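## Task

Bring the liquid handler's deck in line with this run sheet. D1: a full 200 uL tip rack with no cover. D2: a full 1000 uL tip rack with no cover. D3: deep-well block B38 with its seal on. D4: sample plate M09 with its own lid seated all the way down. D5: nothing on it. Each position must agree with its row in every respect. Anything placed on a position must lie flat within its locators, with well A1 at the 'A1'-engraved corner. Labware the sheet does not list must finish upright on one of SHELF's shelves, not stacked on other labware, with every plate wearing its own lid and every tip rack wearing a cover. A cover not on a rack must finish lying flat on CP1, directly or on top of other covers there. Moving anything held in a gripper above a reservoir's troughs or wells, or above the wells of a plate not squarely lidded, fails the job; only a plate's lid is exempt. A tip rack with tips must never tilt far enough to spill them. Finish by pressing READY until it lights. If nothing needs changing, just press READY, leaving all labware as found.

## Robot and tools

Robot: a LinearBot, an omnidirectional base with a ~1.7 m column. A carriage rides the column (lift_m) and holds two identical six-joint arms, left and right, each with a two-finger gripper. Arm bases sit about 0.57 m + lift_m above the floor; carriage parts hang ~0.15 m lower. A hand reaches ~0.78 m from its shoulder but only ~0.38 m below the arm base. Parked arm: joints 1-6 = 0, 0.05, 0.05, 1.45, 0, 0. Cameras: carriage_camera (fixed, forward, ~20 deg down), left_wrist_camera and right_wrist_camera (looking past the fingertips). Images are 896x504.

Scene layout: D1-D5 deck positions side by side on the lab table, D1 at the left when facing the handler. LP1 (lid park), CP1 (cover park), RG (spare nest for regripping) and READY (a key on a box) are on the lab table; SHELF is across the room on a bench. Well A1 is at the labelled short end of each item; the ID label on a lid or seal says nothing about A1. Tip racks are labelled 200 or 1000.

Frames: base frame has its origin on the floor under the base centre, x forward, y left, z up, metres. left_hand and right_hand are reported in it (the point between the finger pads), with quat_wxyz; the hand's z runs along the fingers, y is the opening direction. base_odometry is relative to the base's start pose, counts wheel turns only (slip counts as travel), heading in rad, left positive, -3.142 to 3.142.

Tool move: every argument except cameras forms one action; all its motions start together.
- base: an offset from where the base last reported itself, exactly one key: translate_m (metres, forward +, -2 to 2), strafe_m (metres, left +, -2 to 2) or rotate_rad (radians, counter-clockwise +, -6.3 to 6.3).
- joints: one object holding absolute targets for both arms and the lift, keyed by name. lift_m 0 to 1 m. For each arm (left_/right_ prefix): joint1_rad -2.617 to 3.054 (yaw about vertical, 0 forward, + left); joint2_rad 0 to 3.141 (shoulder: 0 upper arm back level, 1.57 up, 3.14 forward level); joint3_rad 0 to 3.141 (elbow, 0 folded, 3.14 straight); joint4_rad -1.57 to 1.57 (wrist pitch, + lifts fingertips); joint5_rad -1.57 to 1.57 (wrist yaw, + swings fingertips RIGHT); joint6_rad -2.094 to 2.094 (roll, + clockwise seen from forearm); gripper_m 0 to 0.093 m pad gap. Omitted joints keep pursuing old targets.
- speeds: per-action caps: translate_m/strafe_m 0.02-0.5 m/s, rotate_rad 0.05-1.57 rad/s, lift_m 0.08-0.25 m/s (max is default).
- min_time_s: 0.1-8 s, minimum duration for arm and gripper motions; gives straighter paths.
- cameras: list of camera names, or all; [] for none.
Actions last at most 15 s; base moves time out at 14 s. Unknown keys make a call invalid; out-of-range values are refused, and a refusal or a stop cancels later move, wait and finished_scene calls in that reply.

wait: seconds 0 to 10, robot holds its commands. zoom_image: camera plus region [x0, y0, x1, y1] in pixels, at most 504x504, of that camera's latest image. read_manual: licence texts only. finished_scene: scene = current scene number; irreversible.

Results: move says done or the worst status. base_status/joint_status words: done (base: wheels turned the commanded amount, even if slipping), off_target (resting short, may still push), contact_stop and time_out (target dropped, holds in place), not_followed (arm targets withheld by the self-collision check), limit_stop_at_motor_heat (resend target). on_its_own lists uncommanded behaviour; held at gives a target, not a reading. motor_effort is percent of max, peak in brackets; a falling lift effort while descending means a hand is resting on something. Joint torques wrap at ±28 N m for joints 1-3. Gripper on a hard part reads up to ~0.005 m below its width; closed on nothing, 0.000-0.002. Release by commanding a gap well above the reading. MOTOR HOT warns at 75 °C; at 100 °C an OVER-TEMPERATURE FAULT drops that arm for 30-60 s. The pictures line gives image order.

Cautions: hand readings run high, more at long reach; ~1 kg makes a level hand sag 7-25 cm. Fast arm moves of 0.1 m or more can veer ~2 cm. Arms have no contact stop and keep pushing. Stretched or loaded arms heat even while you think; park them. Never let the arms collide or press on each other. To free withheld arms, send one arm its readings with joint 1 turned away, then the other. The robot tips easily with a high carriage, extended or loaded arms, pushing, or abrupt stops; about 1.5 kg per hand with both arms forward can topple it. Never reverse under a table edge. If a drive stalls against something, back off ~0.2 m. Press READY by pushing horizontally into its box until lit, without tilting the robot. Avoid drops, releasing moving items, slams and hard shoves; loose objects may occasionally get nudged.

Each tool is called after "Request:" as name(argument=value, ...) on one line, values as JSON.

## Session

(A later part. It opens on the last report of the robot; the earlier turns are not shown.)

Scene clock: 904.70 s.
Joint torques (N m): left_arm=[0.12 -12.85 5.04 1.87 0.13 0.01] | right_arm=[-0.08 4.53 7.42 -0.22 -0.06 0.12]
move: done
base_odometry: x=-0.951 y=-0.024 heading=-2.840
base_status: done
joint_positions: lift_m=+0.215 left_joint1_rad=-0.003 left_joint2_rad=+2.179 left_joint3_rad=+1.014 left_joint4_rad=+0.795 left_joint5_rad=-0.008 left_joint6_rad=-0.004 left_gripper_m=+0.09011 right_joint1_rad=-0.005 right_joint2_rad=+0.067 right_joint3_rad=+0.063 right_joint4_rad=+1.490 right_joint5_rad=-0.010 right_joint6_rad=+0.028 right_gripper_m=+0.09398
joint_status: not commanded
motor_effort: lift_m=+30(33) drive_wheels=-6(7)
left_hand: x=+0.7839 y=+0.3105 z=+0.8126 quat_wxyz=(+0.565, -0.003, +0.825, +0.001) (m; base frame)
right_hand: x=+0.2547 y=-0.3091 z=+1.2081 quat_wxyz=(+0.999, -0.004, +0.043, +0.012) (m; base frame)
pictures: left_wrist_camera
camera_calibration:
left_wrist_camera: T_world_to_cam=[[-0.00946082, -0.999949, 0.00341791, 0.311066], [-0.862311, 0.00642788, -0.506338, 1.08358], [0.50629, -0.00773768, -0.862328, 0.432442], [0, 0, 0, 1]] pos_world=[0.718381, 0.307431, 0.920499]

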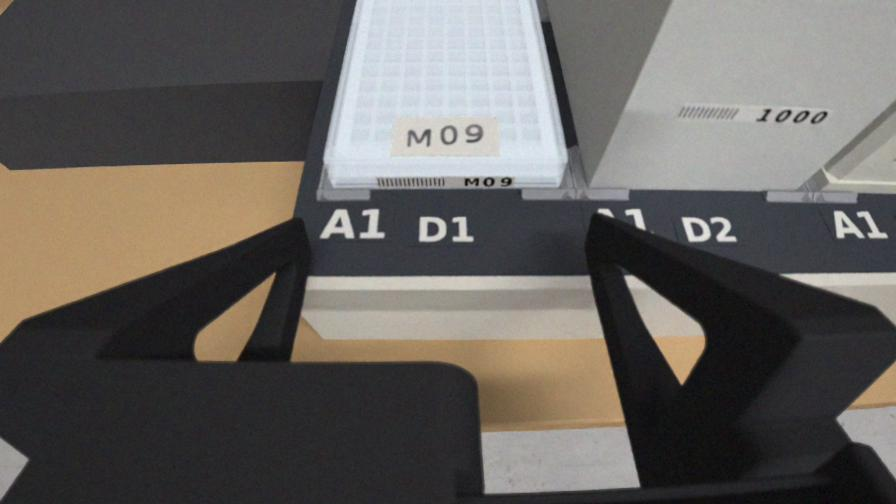

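Request:
move(joints={"lift_m": 0.212}, speeds={"lift_m": 0.08}, cameras=[])

Request:
move(joints={"lift_m": 0.209}, speeds={"lift_m": 0.08}, cameras=[])

Scene clock: 913.77 s.
Joint torques (N m): left_arm=[0.14 -12.78 5.2 1.87 0.11 0.01] | right_arm=[-0.08 4.6 7.47 -0.24 -0.06 0.12]
move: done
base_odometry: x=-0.951 y=-0.024 heading=-2.840
base_status: not commanded
joint_positions: lift_m=+0.212 left_joint1_rad=-0.003 left_joint2_rad=+2.178 left_joint3_rad=+1.012 left_joint4_rad=+0.791 left_joint5_rad=-0.008 left_joint6_rad=-0.004 left_gripper_m=+0.09011 right_joint1_rad=-0.005 right_joint2_rad=+0.067 right_joint3_rad=+0.063 right_joint4_rad=+1.490 right_joint5_rad=-0.010 right_joint6_rad=+0.028 right_gripper_m=+0.09398
joint_status: all done
motor_effort: lift_m=+28(34) drive_wheels=-5(6)
left_hand: x=+0.7832 y=+0.3105 z=+0.8088 quat_wxyz=(+0.563, -0.003, +0.826, +0.001) (m; base frame)
right_hand: x=+0.2547 y=-0.3091 z=+1.2052 quat_wxyz=(+0.999, -0.004, +0.043, +0.012) (m; base frame)
pictures: none
No camera images: "cameras" was empty.

Scene clock: 914.17 s.
Joint torques (N m): left_arm=[0.13 -12.6 5.19 1.95 0.11 0.01] | right_arm=[-0.08 4.55 7.43 -0.23 -0.06 0.12]
move: done
base_odometry: x=-0.951 y=-0.024 heading=-2.840
base_status: not commanded
joint_positions: lift_m=+0.209 left_joint1_rad=-0.003 left_joint2_rad=+2.177 left_joint3_rad=+1.012 left_joint4_rad=+0.787 left_joint5_rad=-0.008 left_joint6_rad=-0.004 left_gripper_m=+0.09011 right_joint1_rad=-0.005 right_joint2_rad=+0.067 right_joint3_rad=+0.063 right_joint4_rad=+1.490 right_joint5_rad=-0.010 right_joint6_rad=+0.028 right_gripper_m=+0.09398
joint_status: all done
motor_effort: lift_m=+29(33) drive_wheels=-5(6)
left_hand: x=+0.7827 y=+0.3105 z=+0.8053 quat_wxyz=(+0.562, -0.003, +0.827, +0.001) (m; base frame)
right_hand: x=+0.2547 y=-0.3091 z=+1.2022 quat_wxyz=(+0.999, -0.004, +0.043, +0.012) (m; base frame)
pictures: none
No camera images: "cameras" was empty.

Request:
move(joints={"lift_m": 0.206}, speeds={"lift_m": 0.08}, cameras=[])

Request:
move(joints={"lift_m": 0.203}, speeds={"lift_m": 0.08}, cameras=["left_wrist_camera"])

Scene clock: 918.93 s.
Joint torques (N m): left_arm=[0.14 -12.59 5.26 1.88 0.11 -0.01] | right_arm=[-0.06 4.52 7.35 -0.22 -0.06 0.12]
move: done
base_odometry: x=-0.951 y=-0.024 heading=-2.840
base_status: not commanded
joint_positions: lift_m=+0.206 left_joint1_rad=-0.003 left_joint2_rad=+2.176 left_joint3_rad=+1.012 left_joint4_rad=+0.793 left_joint5_rad=-0.008 left_joint6_rad=-0.002 left_gripper_m=+0.09011 right_joint1_rad=-0.005 right_joint2_rad=+0.067 right_joint3_rad=+0.063 right_joint4_rad=+1.490 right_joint5_rad=-0.010 right_joint6_rad=+0.028 right_gripper_m=+0.09398
joint_status: all done
motor_effort: lift_m=+28(32) drive_wheels=-5(5)
left_hand: x=+0.7833 y=+0.3105 z=+0.8039 quat_wxyz=(+0.564, -0.002, +0.826, +0.002) (m; base frame)
right_hand: x=+0.2547 y=-0.3091 z=+1.1992 quat_wxyz=(+0.999, -0.004, +0.043, +0.012) (m; base frame)
pictures: none
No camera images: "cameras" was empty.

Scene clock: 919.33 s.
Joint torques (N m): left_arm=[0.16 -12.36 5.26 1.8 0.11 -0.01] | right_arm=[-0.08 4.53 7.32 -0.21 -0.06 0.12]
move: done
base_odometry: x=-0.951 y=-0.024 heading=-2.840
base_status: not commanded
joint_positions: lift_m=+0.203 left_joint1_rad=-0.003 left_joint2_rad=+2.175 left_joint3_rad=+1.012 left_joint4_rad=+0.801 left_joint5_rad=-0.008 left_joint6_rad=-0.002 left_gripper_m=+0.09011 right_joint1_rad=-0.005 right_joint2_rad=+0.067 right_joint3_rad=+0.063 right_joint4_rad=+1.490 right_joint5_rad=-0.010 right_joint6_rad=+0.028 right_gripper_m=+0.09398
joint_status: all done
motor_effort: lift_m=+30(35) drive_wheels=-5(5)
left_hand: x=+0.7841 y=+0.3105 z=+0.8038 quat_wxyz=(+0.568, -0.002, +0.823, +0.002) (m; base frame)
right_hand: x=+0.2547 y=-0.3091 z=+1.1962 quat_wxyz=(+0.999, -0.004, +0.043, +0.012) (m; base frame)
pictures: left_wrist_camera
camera_calibration:
left_wrist_camera: T_world_to_cam=[[-0.0103009, -0.999946, 0.00121662, 0.313525], [-0.857836, 0.00821174, -0.513858, 1.08128], [0.513821, -0.00633686, -0.857874, 0.414764], [0, 0, 0, 1]] pos_world=[0.717676, 0.307257, 0.911059]

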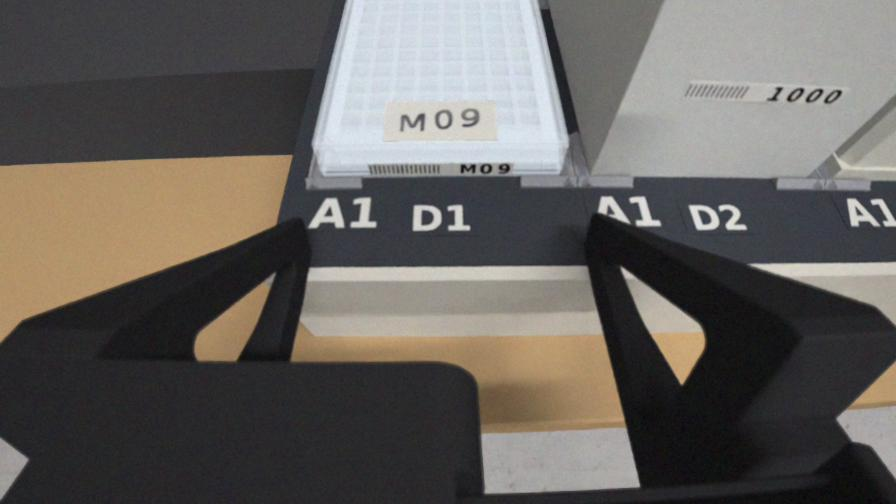

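Request:
move(joints={"lift_m": 0.2115}, speeds={"lift_m": 0.08}, cameras=["left_wrist_camera"])

Scene clock: 948.97 s.
Joint torques (N m): left_arm=[0.16 -12 5.31 1.9 0.11 -0.01] | right_arm=[-0.06 4.53 7.31 -0.21 -0.07 0.12]
move: done
base_odometry: x=-0.951 y=-0.024 heading=-2.840
base_status: not commanded
joint_positions: lift_m=+0.211 left_joint1_rad=-0.003 left_joint2_rad=+2.172 left_joint3_rad=+1.012 left_joint4_rad=+0.794 left_joint5_rad=-0.008 left_joint6_rad=-0.002 left_gripper_m=+0.09011 right_joint1_rad=-0.005 right_joint2_rad=+0.067 right_joint3_rad=+0.063 right_joint4_rad=+1.490 right_joint5_rad=-0.010 right_joint6_rad=+0.028 right_gripper_m=+0.09398
joint_status: all done
motor_effort: lift_m=+36(43) drive_wheels=-4(6)
left_hand: x=+0.7837 y=+0.3105 z=+0.8116 quat_wxyz=(+0.566, -0.002, +0.824, +0.002) (m; base frame)
right_hand: x=+0.2547 y=-0.3091 z=+1.2043 quat_wxyz=(+0.999, -0.004, +0.043, +0.012) (m; base frame)
pictures: left_wrist_camera
camera_calibration:
left_wrist_camera: T_world_to_cam=[[-0.0102952, -0.999946, 0.0012522, 0.313479], [-0.860179, 0.00821766, -0.509926, 1.08355], [0.509888, -0.00632692, -0.860217, 0.426658], [0, 0, 0, 1]] pos_world=[0.717723, 0.307257, 0.919154]

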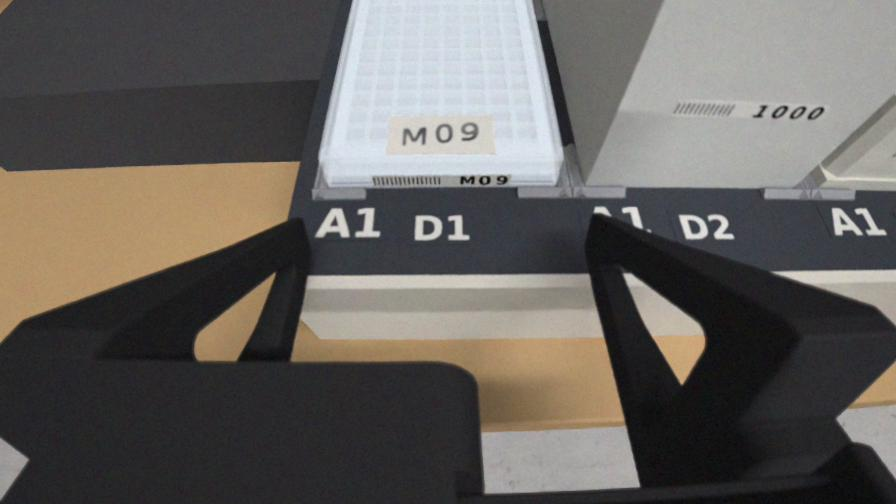

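Request:
move(joints={"lift_m": 0.2095}, speeds={"lift_m": 0.08}, cameras=[])

Request:
wait(seconds=0.3, cameras=["left_wrist_camera"])

Scene clock: 961.17 s.
Joint torques (N m): left_arm=[0.13 -12.16 5.33 1.9 0.12 -0.01] | right_arm=[-0.06 4.52 7.27 -0.22 -0.06 0.12]
move: done
base_odometry: x=-0.951 y=-0.024 heading=-2.840
base_status: not commanded
joint_positions: lift_m=+0.210 left_joint1_rad=-0.003 left_joint2_rad=+2.172 left_joint3_rad=+1.012 left_joint4_rad=+0.790 left_joint5_rad=-0.008 left_joint6_rad=-0.002 left_gripper_m=+0.09011 right_joint1_rad=-0.005 right_joint2_rad=+0.067 right_joint3_rad=+0.063 right_joint4_rad=+1.490 right_joint5_rad=-0.010 right_joint6_rad=+0.028 right_gripper_m=+0.09398
joint_status: all done
motor_effort: lift_m=+32(32) drive_wheels=-5(5)
left_hand: x=+0.7833 y=+0.3105 z=+0.8091 quat_wxyz=(+0.565, -0.002, +0.825, +0.002) (m; base frame)
right_hand: x=+0.2547 y=-0.3091 z=+1.2027 quat_wxyz=(+0.999, -0.004, +0.043, +0.012) (m; base frame)
pictures: none
No camera images: "cameras" was empty.

Scene clock: 961.47 s.
Joint torques (N m): left_arm=[0.14 -12.11 5.3 1.91 0.11 -0.01] | right_arm=[-0.06 4.52 7.31 -0.24 -0.06 0.12]
base_odometry: x=-0.951 y=-0.024 heading=-2.840
base_status: not commanded
joint_positions: lift_m=+0.210 left_joint1_rad=-0.003 left_joint2_rad=+2.172 left_joint3_rad=+1.012 left_joint4_rad=+0.790 left_joint5_rad=-0.008 left_joint6_rad=-0.002 left_gripper_m=+0.09011 right_joint1_rad=-0.005 right_joint2_rad=+0.067 right_joint3_rad=+0.063 right_joint4_rad=+1.490 right_joint5_rad=-0.010 right_joint6_rad=+0.028 right_gripper_m=+0.09398
joint_status: all done
motor_effort: lift_m=+29(32) drive_wheels=-6(5)
left_hand: x=+0.7833 y=+0.3105 z=+0.8091 quat_wxyz=(+0.565, -0.002, +0.825, +0.002) (m; base frame)
right_hand: x=+0.2547 y=-0.3091 z=+1.2027 quat_wxyz=(+0.999, -0.004, +0.043, +0.012) (m; base frame)
wait: 0.30 s; at rest by 0.27 s
pictures: left_wrist_camera
camera_calibration:
left_wrist_camera: T_world_to_cam=[[-0.0102904, -0.999946, 0.00128183, 0.313451], [-0.862118, 0.00822256, -0.506641, 1.08087], [0.506603, -0.00631863, -0.862156, 0.428878], [0, 0, 0, 1]] pos_world=[0.717796, 0.307257, 0.916972]

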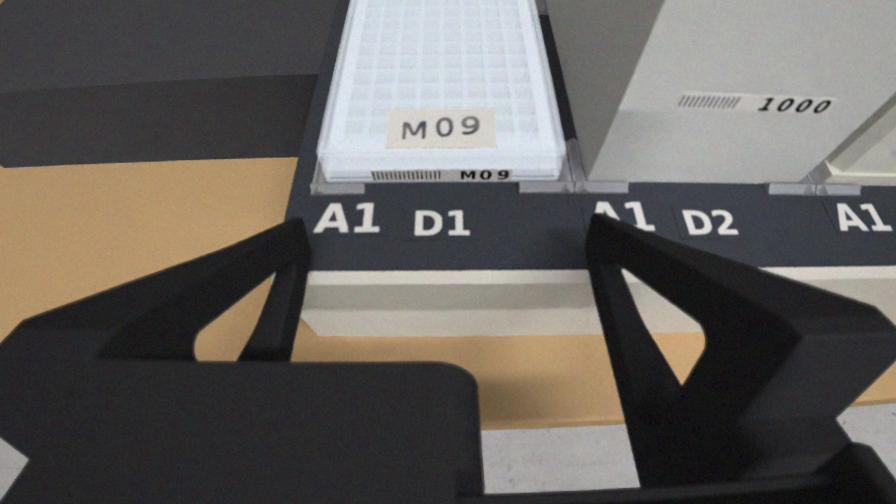

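Request:
zoom_image(camera="left_wrist_camera", region=[240, 150, 660, 350])

Scaled by 1.200.

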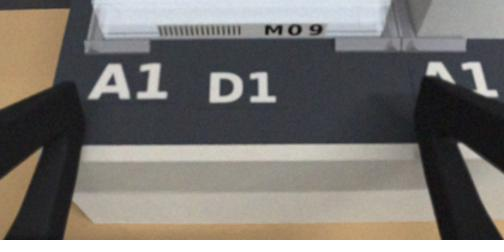

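Request:
move(base={"translate_m": 0.040}, speeds={"translate_m": 0.03}, cameras=["left_wrist_camera"])

Scene clock: 1009.87 s.
Joint torques (N m): left_arm=[0.18 -12.16 5.3 1.92 0.12 -0.01] | right_arm=[-0.06 4.55 7.42 -0.19 -0.06 0.12]
move: done
base_odometry: x=-0.989 y=-0.037 heading=-2.840
base_status: done
joint_positions: lift_m=+0.210 left_joint1_rad=-0.003 left_joint2_rad=+2.172 left_joint3_rad=+1.012 left_joint4_rad=+0.790 left_joint5_rad=-0.008 left_joint6_rad=-0.002 left_gripper_m=+0.09011 right_joint1_rad=-0.005 right_joint2_rad=+0.067 right_joint3_rad=+0.063 right_joint4_rad=+1.490 right_joint5_rad=-0.010 right_joint6_rad=+0.028 right_gripper_m=+0.09398
joint_status: not commanded
motor_effort: lift_m=+31(33) drive_wheels=-3(8)
left_hand: x=+0.7833 y=+0.3105 z=+0.8091 quat_wxyz=(+0.565, -0.002, +0.825, +0.002) (m; base frame)
right_hand: x=+0.2547 y=-0.3091 z=+1.2027 quat_wxyz=(+0.999, -0.004, +0.043, +0.012) (m; base frame)
pictures: left_wrist_camera
camera_calibration:
left_wrist_camera: T_world_to_cam=[[-0.0102904, -0.999946, 0.00128183, 0.313451], [-0.862118, 0.00822256, -0.506641, 1.08087], [0.506603, -0.00631863, -0.862156, 0.428878], [0, 0, 0, 1]] pos_world=[0.717796, 0.307257, 0.916972]

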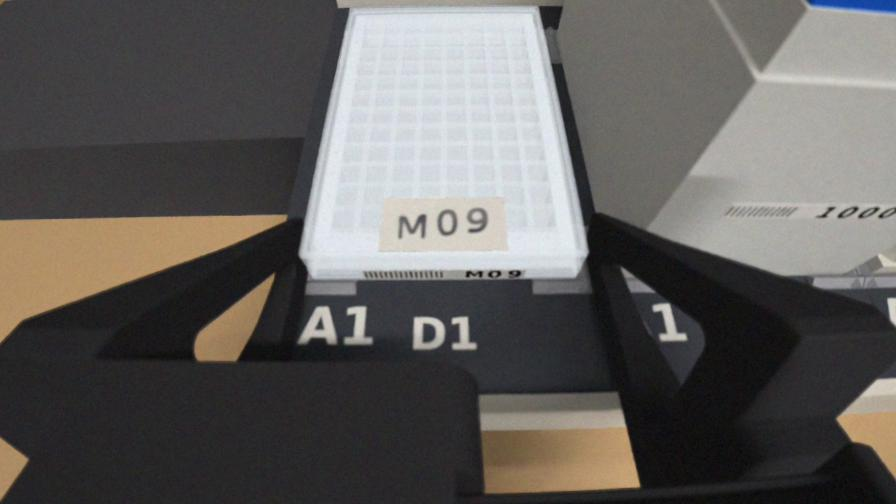

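Request:
move(base={"translate_m": 0.012}, speeds={"translate_m": 0.02}, cameras=["left_wrist_camera"])

Scene clock: 1025.23 s.
Joint torques (N m): left_arm=[0.09 -12.15 5.3 1.92 0.11 -0.02] | right_arm=[-0.08 4.52 7.27 -0.22 -0.06 0.12]
move: done
base_odometry: x=-1.001 y=-0.040 heading=-2.839
base_status: done
joint_positions: lift_m=+0.210 left_joint1_rad=-0.002 left_joint2_rad=+2.172 left_joint3_rad=+1.012 left_joint4_rad=+0.790 left_joint5_rad=-0.008 left_joint6_rad=-0.002 left_gripper_m=+0.09011 right_joint1_rad=-0.005 right_joint2_rad=+0.067 right_joint3_rad=+0.063 right_joint4_rad=+1.490 right_joint5_rad=-0.010 right_joint6_rad=+0.028 right_gripper_m=+0.09398
joint_status: not commanded
motor_effort: lift_m=+28(34) drive_wheels=-3(7)
left_hand: x=+0.7833 y=+0.3107 z=+0.8091 quat_wxyz=(+0.565, -0.002, +0.825, +0.002) (m; base frame)
right_hand: x=+0.2547 y=-0.3091 z=+1.2027 quat_wxyz=(+0.999, -0.004, +0.043, +0.012) (m; base frame)
pictures: left_wrist_camera
camera_calibration:
left_wrist_camera: T_world_to_cam=[[-0.00990895, -0.99995, 0.00128183, 0.313364], [-0.862121, 0.00789368, -0.506641, 1.08098], [0.506605, -0.00612537, -0.862156, 0.428817], [0, 0, 0, 1]] pos_world=[0.717797, 0.307442, 0.916972]

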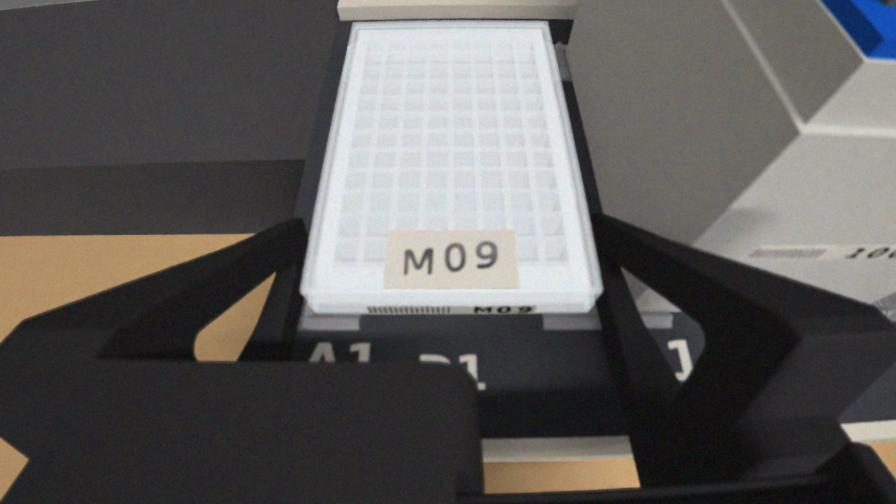

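Request:
move(base={"strafe_m": -0.0013}, speeds={"strafe_m": 0.02}, cameras=["left_wrist_camera"])

Request:
zoom_image(camera="left_wrist_camera", region=[240, 180, 660, 400])

Scene clock: 1036.57 s.
Joint torques (N m): left_arm=[-0.23 -12.14 5.27 1.92 0.11 -0.01] | right_arm=[-0.08 4.53 7.39 -0.22 -0.04 0.12]
move: done
base_odometry: x=-1.001 y=-0.039 heading=-2.839
base_status: done
joint_positions: lift_m=+0.210 left_joint1_rad=+0.001 left_joint2_rad=+2.172 left_joint3_rad=+1.012 left_joint4_rad=+0.790 left_joint5_rad=-0.008 left_joint6_rad=-0.002 left_gripper_m=+0.09010 right_joint1_rad=-0.005 right_joint2_rad=+0.067 right_joint3_rad=+0.063 right_joint4_rad=+1.490 right_joint5_rad=-0.010 right_joint6_rad=+0.028 right_gripper_m=+0.09398
joint_status: not commanded
motor_effort: lift_m=+31(33) drive_wheels=+0(5)
left_hand: x=+0.7833 y=+0.3124 z=+0.8091 quat_wxyz=(+0.565, -0.004, +0.825, +0.003) (m; base frame)
right_hand: x=+0.2547 y=-0.3091 z=+1.2027 quat_wxyz=(+0.999, -0.004, +0.043, +0.012) (m; base frame)
pictures: left_wrist_camera
camera_calibration:
left_wrist_camera: T_world_to_cam=[[-0.0067192, -0.999976, 0.0016374, 0.312268], [-0.86214, 0.00496343, -0.506645, 1.08189], [0.506625, -0.00481592, -0.862153, 0.428402], [0, 0, 0, 1]] pos_world=[0.717804, 0.308954, 0.916973]

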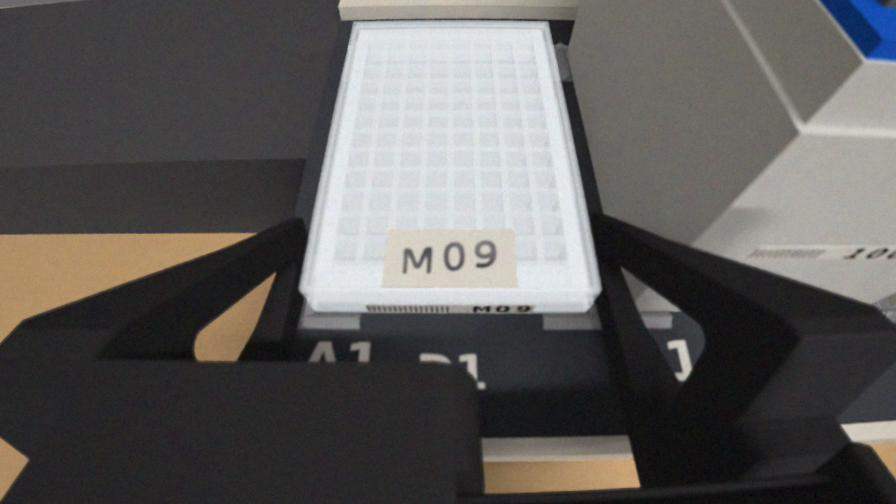

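Scaled by 1.200.

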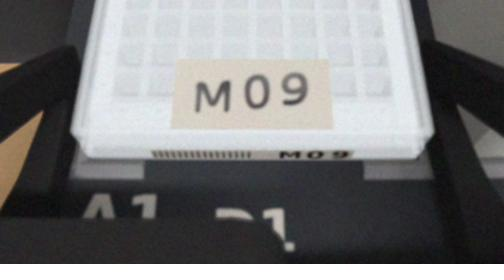

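Request:
move(joints={"left_gripper_m": 0.0795}, min_time_s=2.0, cameras=["left_wrist_camera"])

Request:
zoom_image(camera="left_wrist_camera", region=[240, 180, 660, 400])

Scene clock: 1041.97 s.
Joint torques (N m): left_arm=[-0.14 -12.16 5.26 1.92 0.12 -0.01] | right_arm=[-0.08 4.53 7.34 -0.21 -0.06 0.12]
move: off_target
base_odometry: x=-1.001 y=-0.039 heading=-2.839
base_status: not commanded
joint_positions: lift_m=+0.210 left_joint1_rad=+0.001 left_joint2_rad=+2.172 left_joint3_rad=+1.012 left_joint4_rad=+0.790 left_joint5_rad=-0.008 left_joint6_rad=-0.002 left_gripper_m=+0.08521 right_joint1_rad=-0.005 right_joint2_rad=+0.067 right_joint3_rad=+0.063 right_joint4_rad=+1.490 right_joint5_rad=-0.010 right_joint6_rad=+0.028 right_gripper_m=+0.09398
joint_status: left_gripper_m off_target (ended at +0.08523, target +0.07950)
motor_effort: lift_m=+28(33) drive_wheels=+1(1)
left_hand: x=+0.7833 y=+0.3124 z=+0.8091 quat_wxyz=(+0.565, -0.004, +0.825, +0.003) (m; base frame)
right_hand: x=+0.2547 y=-0.3091 z=+1.2027 quat_wxyz=(+0.999, -0.004, +0.043, +0.012) (m; base frame)
pictures: left_wrist_camera
camera_calibration:
left_wrist_camera: T_world_to_cam=[[-0.0067192, -0.999976, 0.0016374, 0.312268], [-0.86214, 0.00496343, -0.506645, 1.08189], [0.506625, -0.00481592, -0.862153, 0.428402], [0, 0, 0, 1]] pos_world=[0.717804, 0.308954, 0.916973]

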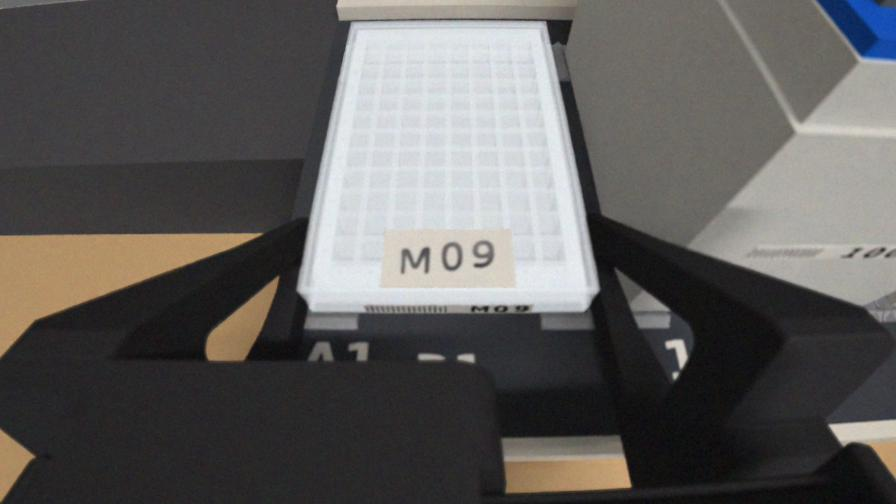

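Scaled by 1.200.

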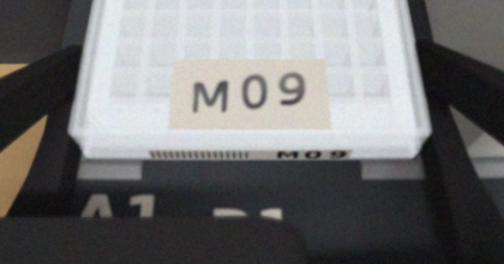

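Request:
move(joints={"lift_m": 0.225}, speeds={"lift_m": 0.08}, cameras=["left_wrist_camera"])

Scene clock: 1046.90 s.
Joint torques (N m): left_arm=[-0.16 -12.12 5.3 2 0.12 -0.01] | right_arm=[-0.08 4.53 7.35 -0.22 -0.06 0.12]
move: done
base_odometry: x=-1.001 y=-0.039 heading=-2.839
base_status: not commanded
joint_positions: lift_m=+0.225 left_joint1_rad=+0.001 left_joint2_rad=+2.171 left_joint3_rad=+1.012 left_joint4_rad=+0.782 left_joint5_rad=-0.008 left_joint6_rad=-0.002 left_gripper_m=+0.08521 right_joint1_rad=-0.005 right_joint2_rad=+0.067 right_joint3_rad=+0.063 right_joint4_rad=+1.490 right_joint5_rad=-0.010 right_joint6_rad=+0.028 right_gripper_m=+0.09398
joint_status: all done
motor_effort: lift_m=+34(42) drive_wheels=-3(3)
left_hand: x=+0.7826 y=+0.3124 z=+0.8224 quat_wxyz=(+0.562, -0.003, +0.827, +0.003) (m; base frame)
right_hand: x=+0.2547 y=-0.3091 z=+1.2177 quat_wxyz=(+0.999, -0.004, +0.043, +0.012) (m; base frame)
pictures: left_wrist_camera
camera_calibration:
left_wrist_camera: T_world_to_cam=[[-0.00670584, -0.999976, 0.00169845, 0.31218], [-0.866171, 0.00495977, -0.499723, 1.08547], [0.499702, -0.00482221, -0.866184, 0.448976], [0, 0, 0, 1]] pos_world=[0.717944, 0.308954, 0.9308]

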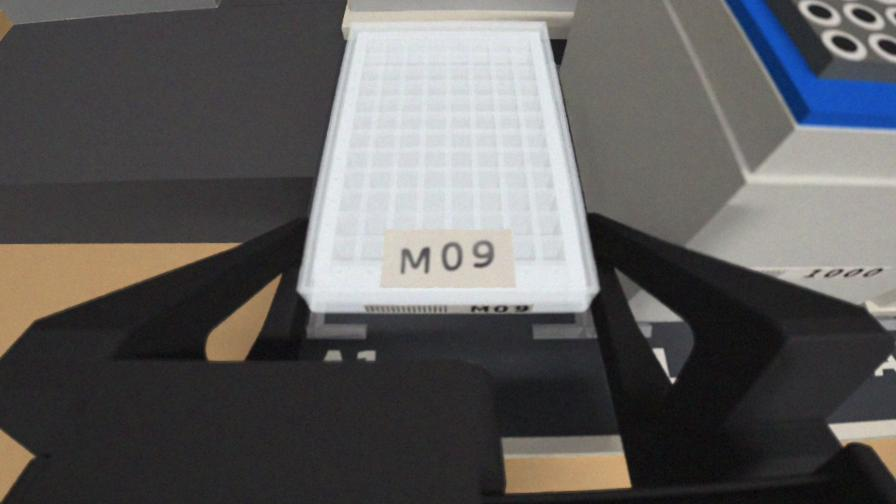

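Request:
move(joints={"lift_m": 0.24}, base={"translate_m": -0.165}, speeds={"lift_m": 0.08, "translate_m": 0.08}, cameras=["left_wrist_camera"])

Request:
move(base={"strafe_m": -0.302}, speeds={"strafe_m": 0.1}, cameras=["left_wrist_camera"])

Scene clock: 1061.00 s.
Joint torques (N m): left_arm=[-0.14 -12.12 5.3 2.05 0.11 -0.02] | right_arm=[-0.06 4.53 7.35 -0.17 -0.07 0.12]
move: done
base_odometry: x=-0.844 y=+0.010 heading=-2.839
base_status: done
joint_positions: lift_m=+0.240 left_joint1_rad=+0.001 left_joint2_rad=+2.171 left_joint3_rad=+1.012 left_joint4_rad=+0.777 left_joint5_rad=-0.008 left_joint6_rad=-0.002 left_gripper_m=+0.08521 right_joint1_rad=-0.005 right_joint2_rad=+0.067 right_joint3_rad=+0.063 right_joint4_rad=+1.490 right_joint5_rad=-0.010 right_joint6_rad=+0.028 right_gripper_m=+0.09398
joint_status: all done
motor_effort: lift_m=+33(42) drive_wheels=-3(11)
left_hand: x=+0.7821 y=+0.3124 z=+0.8363 quat_wxyz=(+0.559, -0.003, +0.829, +0.003) (m; base frame)
right_hand: x=+0.2548 y=-0.3091 z=+1.2327 quat_wxyz=(+0.999, -0.004, +0.043, +0.012) (m; base frame)
pictures: left_wrist_camera
camera_calibration:
left_wrist_camera: T_world_to_cam=[[-0.00669733, -0.999976, 0.00173618, 0.312115], [-0.868639, 0.00495753, -0.495421, 1.09035], [0.495401, -0.00482611, -0.868651, 0.466651], [0, 0, 0, 1]] pos_world=[0.718029, 0.308954, 0.944996]

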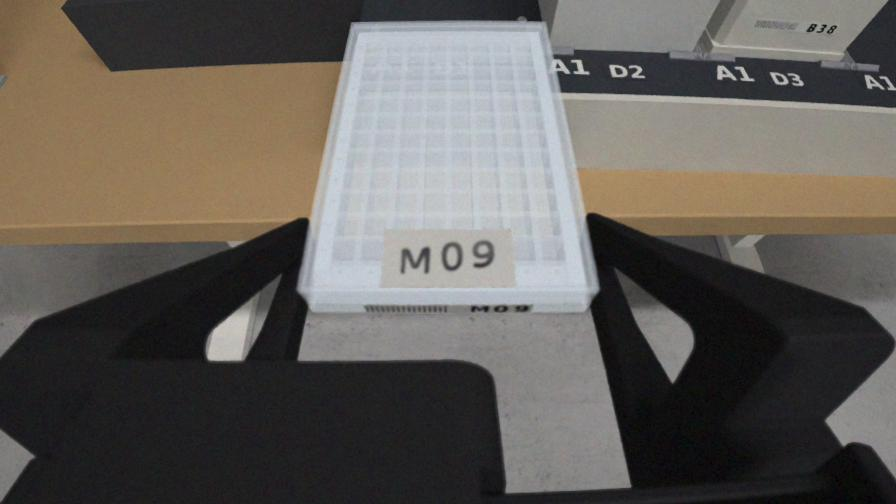

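Scene clock: 1064.83 s.
Joint torques (N m): left_arm=[-0.12 -12.1 5.27 2.05 0.11 -0.02] | right_arm=[-0.08 4.52 7.34 -0.21 -0.05 0.12]
move: done
base_odometry: x=-0.933 y=+0.299 heading=-2.839
base_status: done
joint_positions: lift_m=+0.240 left_joint1_rad=+0.001 left_joint2_rad=+2.171 left_joint3_rad=+1.012 left_joint4_rad=+0.777 left_joint5_rad=-0.008 left_joint6_rad=-0.002 left_gripper_m=+0.08521 right_joint1_rad=-0.005 right_joint2_rad=+0.067 right_joint3_rad=+0.063 right_joint4_rad=+1.490 right_joint5_rad=-0.010 right_joint6_rad=+0.028 right_gripper_m=+0.09398
joint_status: not commanded
motor_effort: lift_m=+34(37) drive_wheels=-3(7)
left_hand: x=+0.7821 y=+0.3122 z=+0.8363 quat_wxyz=(+0.559, -0.003, +0.829, +0.003) (m; base frame)
right_hand: x=+0.2548 y=-0.3091 z=+1.2327 quat_wxyz=(+0.999, -0.004, +0.043, +0.012) (m; base frame)
pictures: left_wrist_camera
camera_calibration:
left_wrist_camera: T_world_to_cam=[[-0.00707879, -0.999973, 0.00173618, 0.312203], [-0.868637, 0.0052889, -0.495421, 1.09024], [0.495399, -0.00501509, -0.868651, 0.46671], [0, 0, 0, 1]] pos_world=[0.718028, 0.308769, 0.944996]

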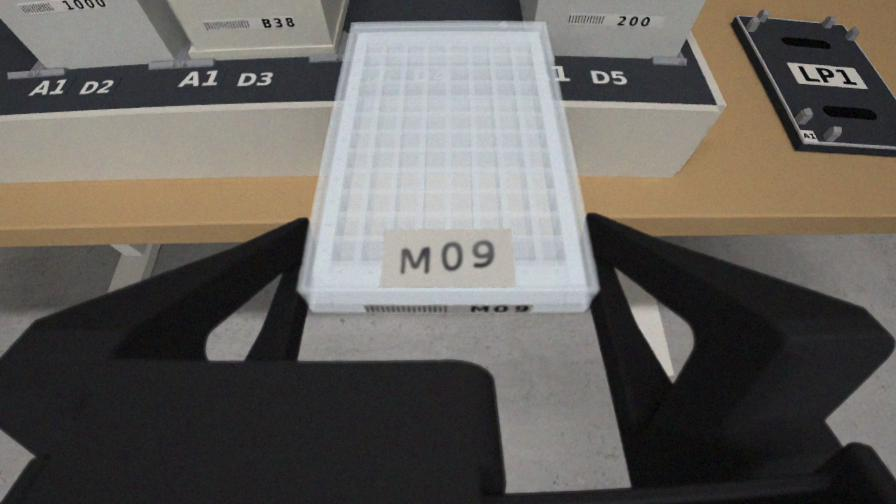

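Request:
move(base={"translate_m": 0.12}, speeds={"translate_m": 0.08}, cameras=["left_wrist_camera"])

Scene clock: 1077.63 s.
Joint torques (N m): left_arm=[-0.1 -12.14 5.29 2.05 0.12 -0.01] | right_arm=[-0.06 4.52 7.31 -0.23 -0.06 0.12]
move: done
base_odometry: x=-1.048 y=+0.263 heading=-2.840
base_status: done
joint_positions: lift_m=+0.240 left_joint1_rad=+0.001 left_joint2_rad=+2.171 left_joint3_rad=+1.012 left_joint4_rad=+0.777 left_joint5_rad=-0.008 left_joint6_rad=-0.002 left_gripper_m=+0.08520 right_joint1_rad=-0.005 right_joint2_rad=+0.067 right_joint3_rad=+0.063 right_joint4_rad=+1.490 right_joint5_rad=-0.010 right_joint6_rad=+0.028 right_gripper_m=+0.09398
joint_status: not commanded
motor_effort: lift_m=+36(39) drive_wheels=-3(10)
left_hand: x=+0.7821 y=+0.3122 z=+0.8363 quat_wxyz=(+0.559, -0.003, +0.829, +0.003) (m; base frame)
right_hand: x=+0.2548 y=-0.3091 z=+1.2327 quat_wxyz=(+0.999, -0.004, +0.043, +0.012) (m; base frame)
pictures: left_wrist_camera
camera_calibration:
left_wrist_camera: T_world_to_cam=[[-0.00707879, -0.999973, 0.00173618, 0.312203], [-0.868637, 0.0052889, -0.495421, 1.09024], [0.495399, -0.00501509, -0.868651, 0.46671], [0, 0, 0, 1]] pos_world=[0.718028, 0.308769, 0.944996]

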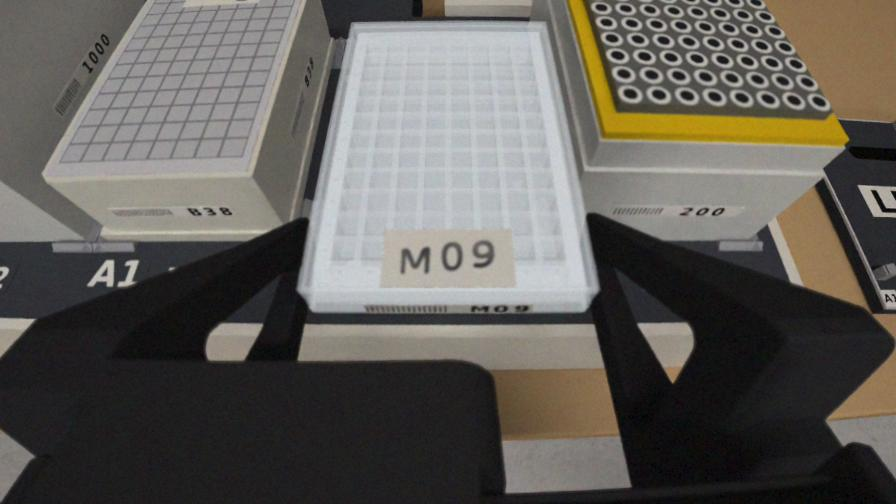

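Request:
move(base={"translate_m": 0.045}, speeds={"translate_m": 0.04}, cameras=["left_wrist_camera"])

Request:
zoom_image(camera="left_wrist_camera", region=[240, 180, 660, 400])

Scene clock: 1085.57 s.
Joint torques (N m): left_arm=[-0.55 -9.7 10.35 2.71 -0.13 -0.11] | right_arm=[-0.06 4.64 7.42 -0.22 -0.06 0.12]
move: done
base_odometry: x=-1.091 y=+0.250 heading=-2.840
base_status: done
joint_positions: lift_m=+0.240 left_joint1_rad=+0.006 left_joint2_rad=+2.150 left_joint3_rad=+0.952 left_joint4_rad=+0.709 left_joint5_rad=+0.014 left_joint6_rad=+0.006 left_gripper_m=+0.08520 right_joint1_rad=-0.005 right_joint2_rad=+0.067 right_joint3_rad=+0.063 right_joint4_rad=+1.490 right_joint5_rad=-0.010 right_joint6_rad=+0.028 right_gripper_m=+0.09398
joint_status: not commanded
motor_effort: lift_m=+36(39) drive_wheels=+2(8)
left_hand: x=+0.7587 y=+0.3114 z=+0.8104 quat_wxyz=(+0.515, +0.004, +0.857, -0.003) (m; base frame)
right_hand: x=+0.2548 y=-0.3091 z=+1.2327 quat_wxyz=(+0.999, -0.004, +0.043, +0.012) (m; base frame)
pictures: left_wrist_camera
camera_calibration:
left_wrist_camera: T_world_to_cam=[[-0.0246057, -0.999682, 0.00549905, 0.321437], [-0.915649, 0.020329, -0.401464, 1.01186], [0.401224, -0.0149135, -0.915858, 0.568583], [0, 0, 0, 1]] pos_world=[0.706285, 0.309244, 0.925197]

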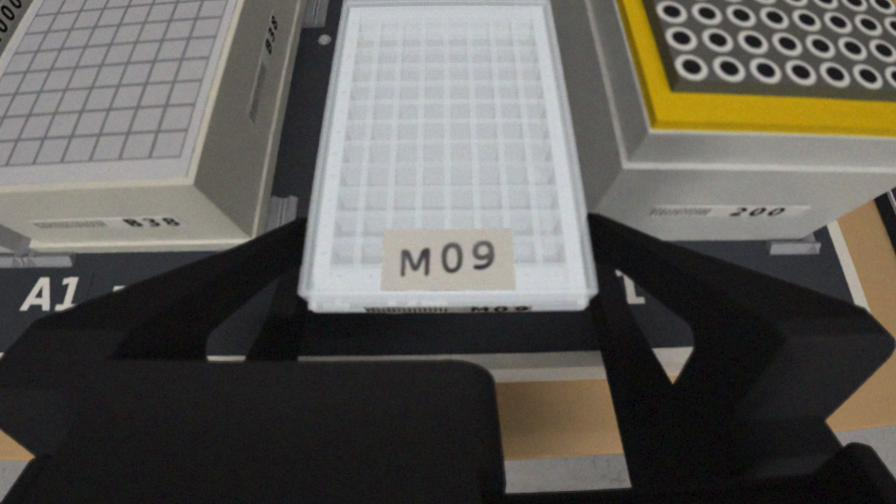

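Scaled by 1.200.

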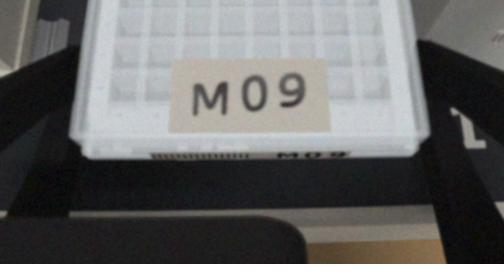

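Request:
move(cameras=["carriage_camera"])

Request:
zoom_image(camera="carriage_camera", region=[200, 300, 560, 504])

Scene clock: 1094.90 s.
Joint torques (N m): left_arm=[-0.54 -9.62 10.43 2.71 -0.12 -0.11] | right_arm=[-0.08 4.53 7.34 -0.21 -0.06 0.12]
base_odometry: x=-1.091 y=+0.250 heading=-2.840
base_status: done
joint_positions: lift_m=+0.240 left_joint1_rad=+0.006 left_joint2_rad=+2.150 left_joint3_rad=+0.952 left_joint4_rad=+0.709 left_joint5_rad=+0.014 left_joint6_rad=+0.006 left_gripper_m=+0.08520 right_joint1_rad=-0.005 right_joint2_rad=+0.067 right_joint3_rad=+0.063 right_joint4_rad=+1.490 right_joint5_rad=-0.010 right_joint6_rad=+0.028 right_gripper_m=+0.09398
joint_status: not commanded
motor_effort: lift_m=+33(39) drive_wheels=+1(8)
left_hand: x=+0.7587 y=+0.3114 z=+0.8104 quat_wxyz=(+0.515, +0.004, +0.857, -0.003) (m; base frame)
right_hand: x=+0.2548 y=-0.3091 z=+1.2327 quat_wxyz=(+0.999, -0.004, +0.043, +0.012) (m; base frame)
pictures: carriage_camera
camera_calibration:
carriage_camera: T_world_to_cam=[[-0.0149295, -0.999707, -0.0190761, 0.0236139], [-0.307061, 0.0227403, -0.951418, 1.18897], [0.951573, -0.00834669, -0.307311, 0.253746], [0, 0, 0, 1]] pos_world=[0.123983, -0.00131271, 1.20964]

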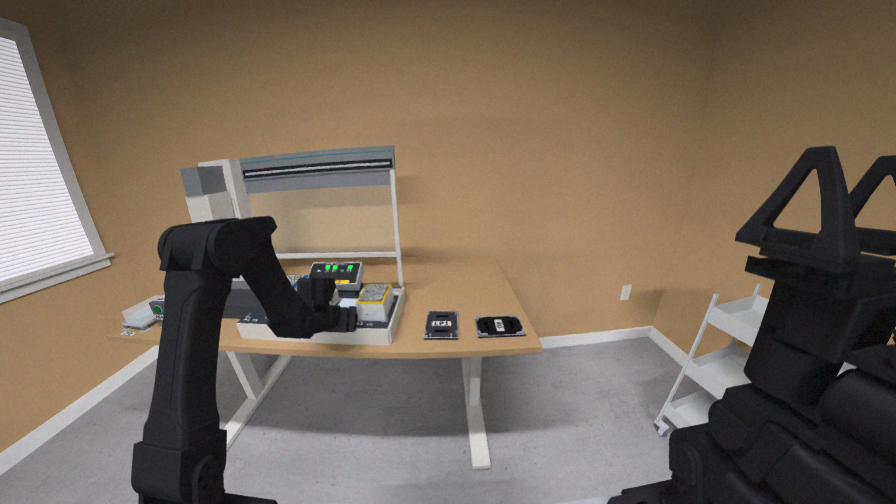

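Scaled by 1.400.

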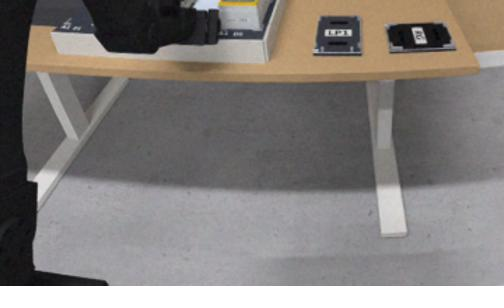

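Request:
zoom_image(camera="carriage_camera", region=[280, 240, 420, 350])

Scaled by 3.600.

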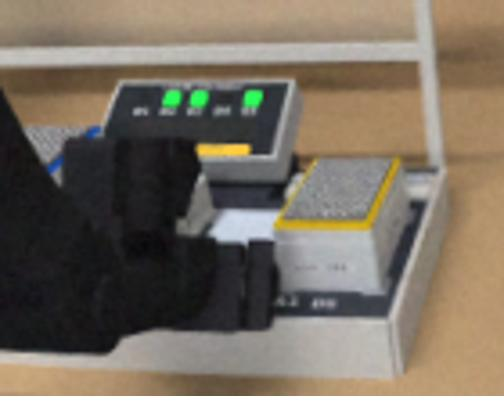

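Request:
move(base={"translate_m": -0.045}, speeds={"translate_m": 0.03}, cameras=["left_wrist_camera"])

Request:
zoom_image(camera="left_wrist_camera", region=[20, 100, 440, 340])

Request:
zoom_image(camera="left_wrist_camera", region=[440, 100, 860, 340])

Scene clock: 1120.13 s.
Joint torques (N m): left_arm=[-0.59 -10.07 7.95 2.21 -0.11 -0.11] | right_arm=[-0.08 4.53 7.31 -0.21 -0.06 0.12]
move: done
base_odometry: x=-1.048 y=+0.263 heading=-2.840
base_status: done
joint_positions: lift_m=+0.240 left_joint1_rad=+0.006 left_joint2_rad=+2.153 left_joint3_rad=+0.981 left_joint4_rad=+0.759 left_joint5_rad=+0.013 left_joint6_rad=+0.006 left_gripper_m=+0.08519 right_joint1_rad=-0.005 right_joint2_rad=+0.067 right_joint3_rad=+0.063 right_joint4_rad=+1.490 right_joint5_rad=-0.010 right_joint6_rad=+0.028 right_gripper_m=+0.09398
joint_status: not commanded
motor_effort: lift_m=+38(38) drive_wheels=-1(8)
left_hand: x=+0.7729 y=+0.3117 z=+0.8305 quat_wxyz=(+0.547, +0.004, +0.837, -0.002) (m; base frame)
right_hand: x=+0.2548 y=-0.3091 z=+1.2327 quat_wxyz=(+0.999, -0.004, +0.043, +0.012) (m; base frame)
pictures: left_wrist_camera
camera_calibration:
left_wrist_camera: T_world_to_cam=[[-0.0238858, -0.999711, 0.00268465, 0.323751], [-0.882588, 0.019826, -0.469728, 1.06422], [0.469539, -0.0135893, -0.882807, 0.500672], [0, 0, 0, 1]] pos_world=[0.711919, 0.309362, 0.941023]

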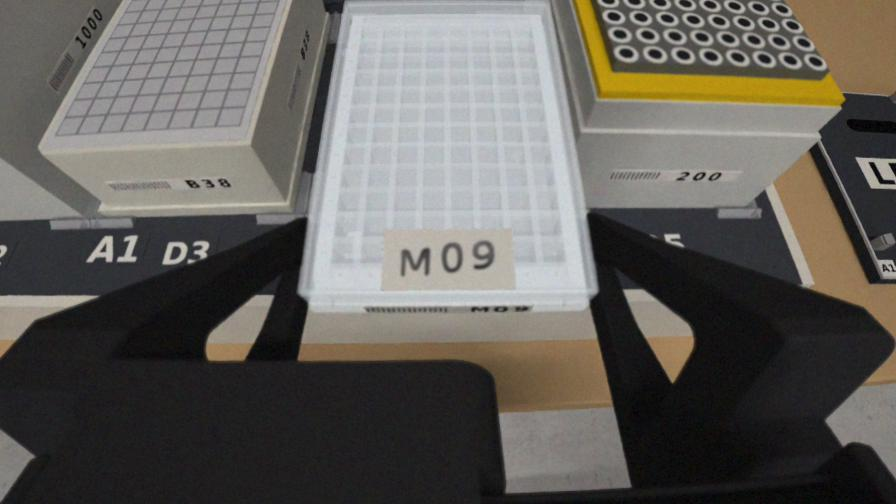

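Scaled by 1.200.

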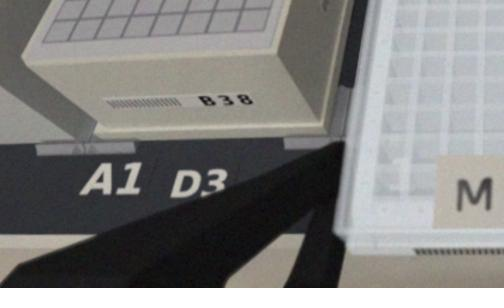

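Scaled by 1.200.

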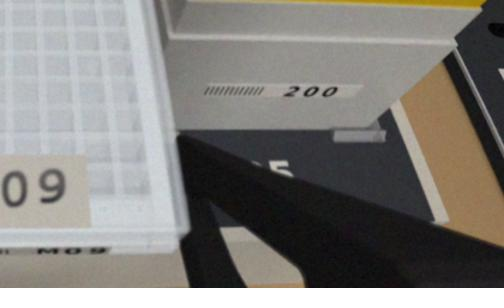

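Request:
move(base={"translate_m": -0.13}, speeds={"translate_m": 0.08}, cameras=["left_wrist_camera"])

Request:
move(joints={"lift_m": 0.5}, speeds={"lift_m": 0.15}, cameras=["carriage_camera"])

Request:
zoom_image(camera="carriage_camera", region=[180, 280, 380, 400])

Scene clock: 1265.37 s.
Joint torques (N m): left_arm=[-0.65 -10.13 7.98 2.2 -0.1 -0.11] | right_arm=[-0.08 4.53 7.32 -0.21 -0.07 0.12]
move: done
base_odometry: x=-0.924 y=+0.302 heading=-2.840
base_status: done
joint_positions: lift_m=+0.240 left_joint1_rad=+0.006 left_joint2_rad=+2.153 left_joint3_rad=+0.981 left_joint4_rad=+0.761 left_joint5_rad=+0.012 left_joint6_rad=+0.006 left_gripper_m=+0.08519 right_joint1_rad=-0.005 right_joint2_rad=+0.067 right_joint3_rad=+0.063 right_joint4_rad=+1.490 right_joint5_rad=-0.010 right_joint6_rad=+0.028 right_gripper_m=+0.09398
joint_status: not commanded
motor_effort: lift_m=+36(39) drive_wheels=-1(11)
left_hand: x=+0.7730 y=+0.3119 z=+0.8308 quat_wxyz=(+0.548, +0.003, +0.837, -0.002) (m; base frame)
right_hand: x=+0.2548 y=-0.3091 z=+1.2327 quat_wxyz=(+0.999, -0.004, +0.043, +0.012) (m; base frame)
pictures: left_wrist_camera
camera_calibration:
left_wrist_camera: T_world_to_cam=[[-0.0228411, -0.999737, 0.00218149, 0.32357], [-0.881892, 0.0191208, -0.471063, 1.0653], [0.470897, -0.0126834, -0.882097, 0.498984], [0, 0, 0, 1]] pos_world=[0.711905, 0.309444, 0.941272]

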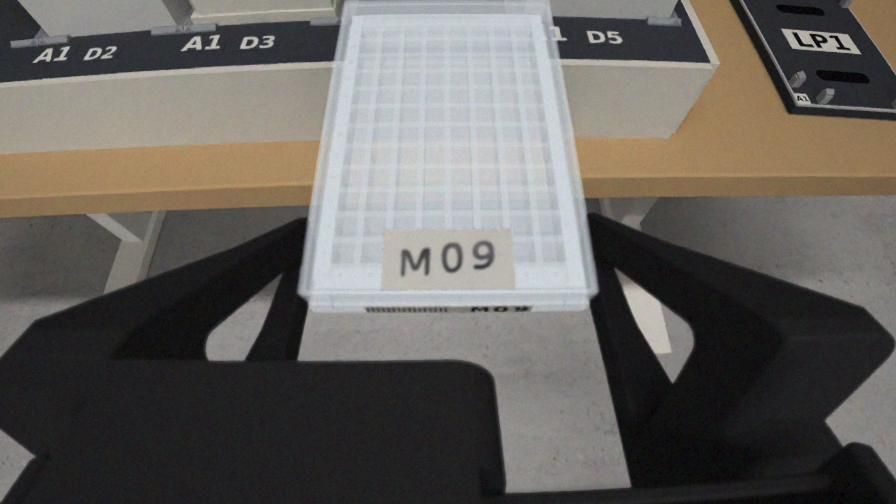

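Scene clock: 1267.53 s.
Joint torques (N m): left_arm=[-0.62 -10.88 7.36 2.08 -0.1 -0.11] | right_arm=[-0.08 4.53 7.34 -0.22 -0.06 0.12]
move: done
base_odometry: x=-0.924 y=+0.302 heading=-2.840
base_status: not commanded
joint_positions: lift_m=+0.500 left_joint1_rad=+0.006 left_joint2_rad=+2.160 left_joint3_rad=+0.988 left_joint4_rad=+0.773 left_joint5_rad=+0.012 left_joint6_rad=+0.006 left_gripper_m=+0.08519 right_joint1_rad=-0.005 right_joint2_rad=+0.067 right_joint3_rad=+0.063 right_joint4_rad=+1.490 right_joint5_rad=-0.010 right_joint6_rad=+0.028 right_gripper_m=+0.09398
joint_status: all done
motor_effort: lift_m=+37(45) drive_wheels=-2(2)
left_hand: x=+0.7758 y=+0.3119 z=+1.0925 quat_wxyz=(+0.553, +0.003, +0.833, -0.002) (m; base frame)
right_hand: x=+0.2548 y=-0.3091 z=+1.4927 quat_wxyz=(+0.999, -0.004, +0.043, +0.012) (m; base frame)
pictures: carriage_camera
camera_calibration:
carriage_camera: T_world_to_cam=[[-0.0149295, -0.999707, -0.0190761, 0.0285739], [-0.307061, 0.0227403, -0.951418, 1.43636], [0.951573, -0.00834669, -0.307311, 0.33365], [0, 0, 0, 1]] pos_world=[0.123983, -0.00131271, 1.46965]

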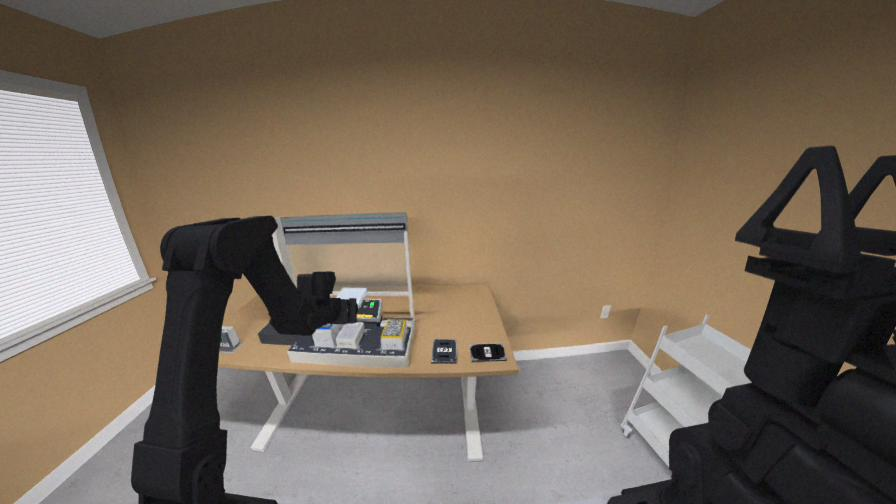

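Scaled by 2.520.

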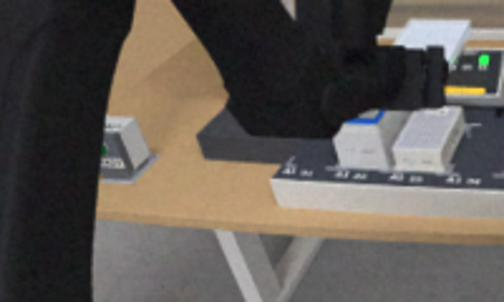

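Request:
zoom_image(camera="carriage_camera", region=[320, 275, 430, 375])

Scaled by 4.582.

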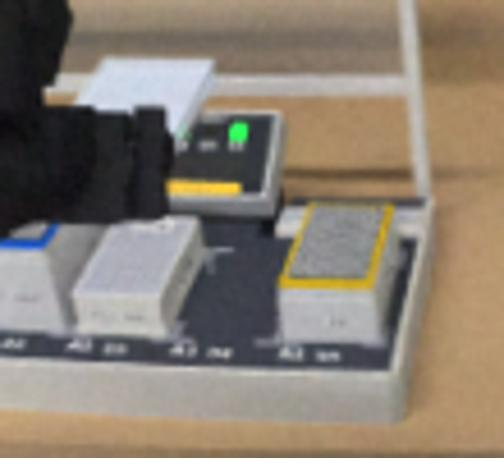

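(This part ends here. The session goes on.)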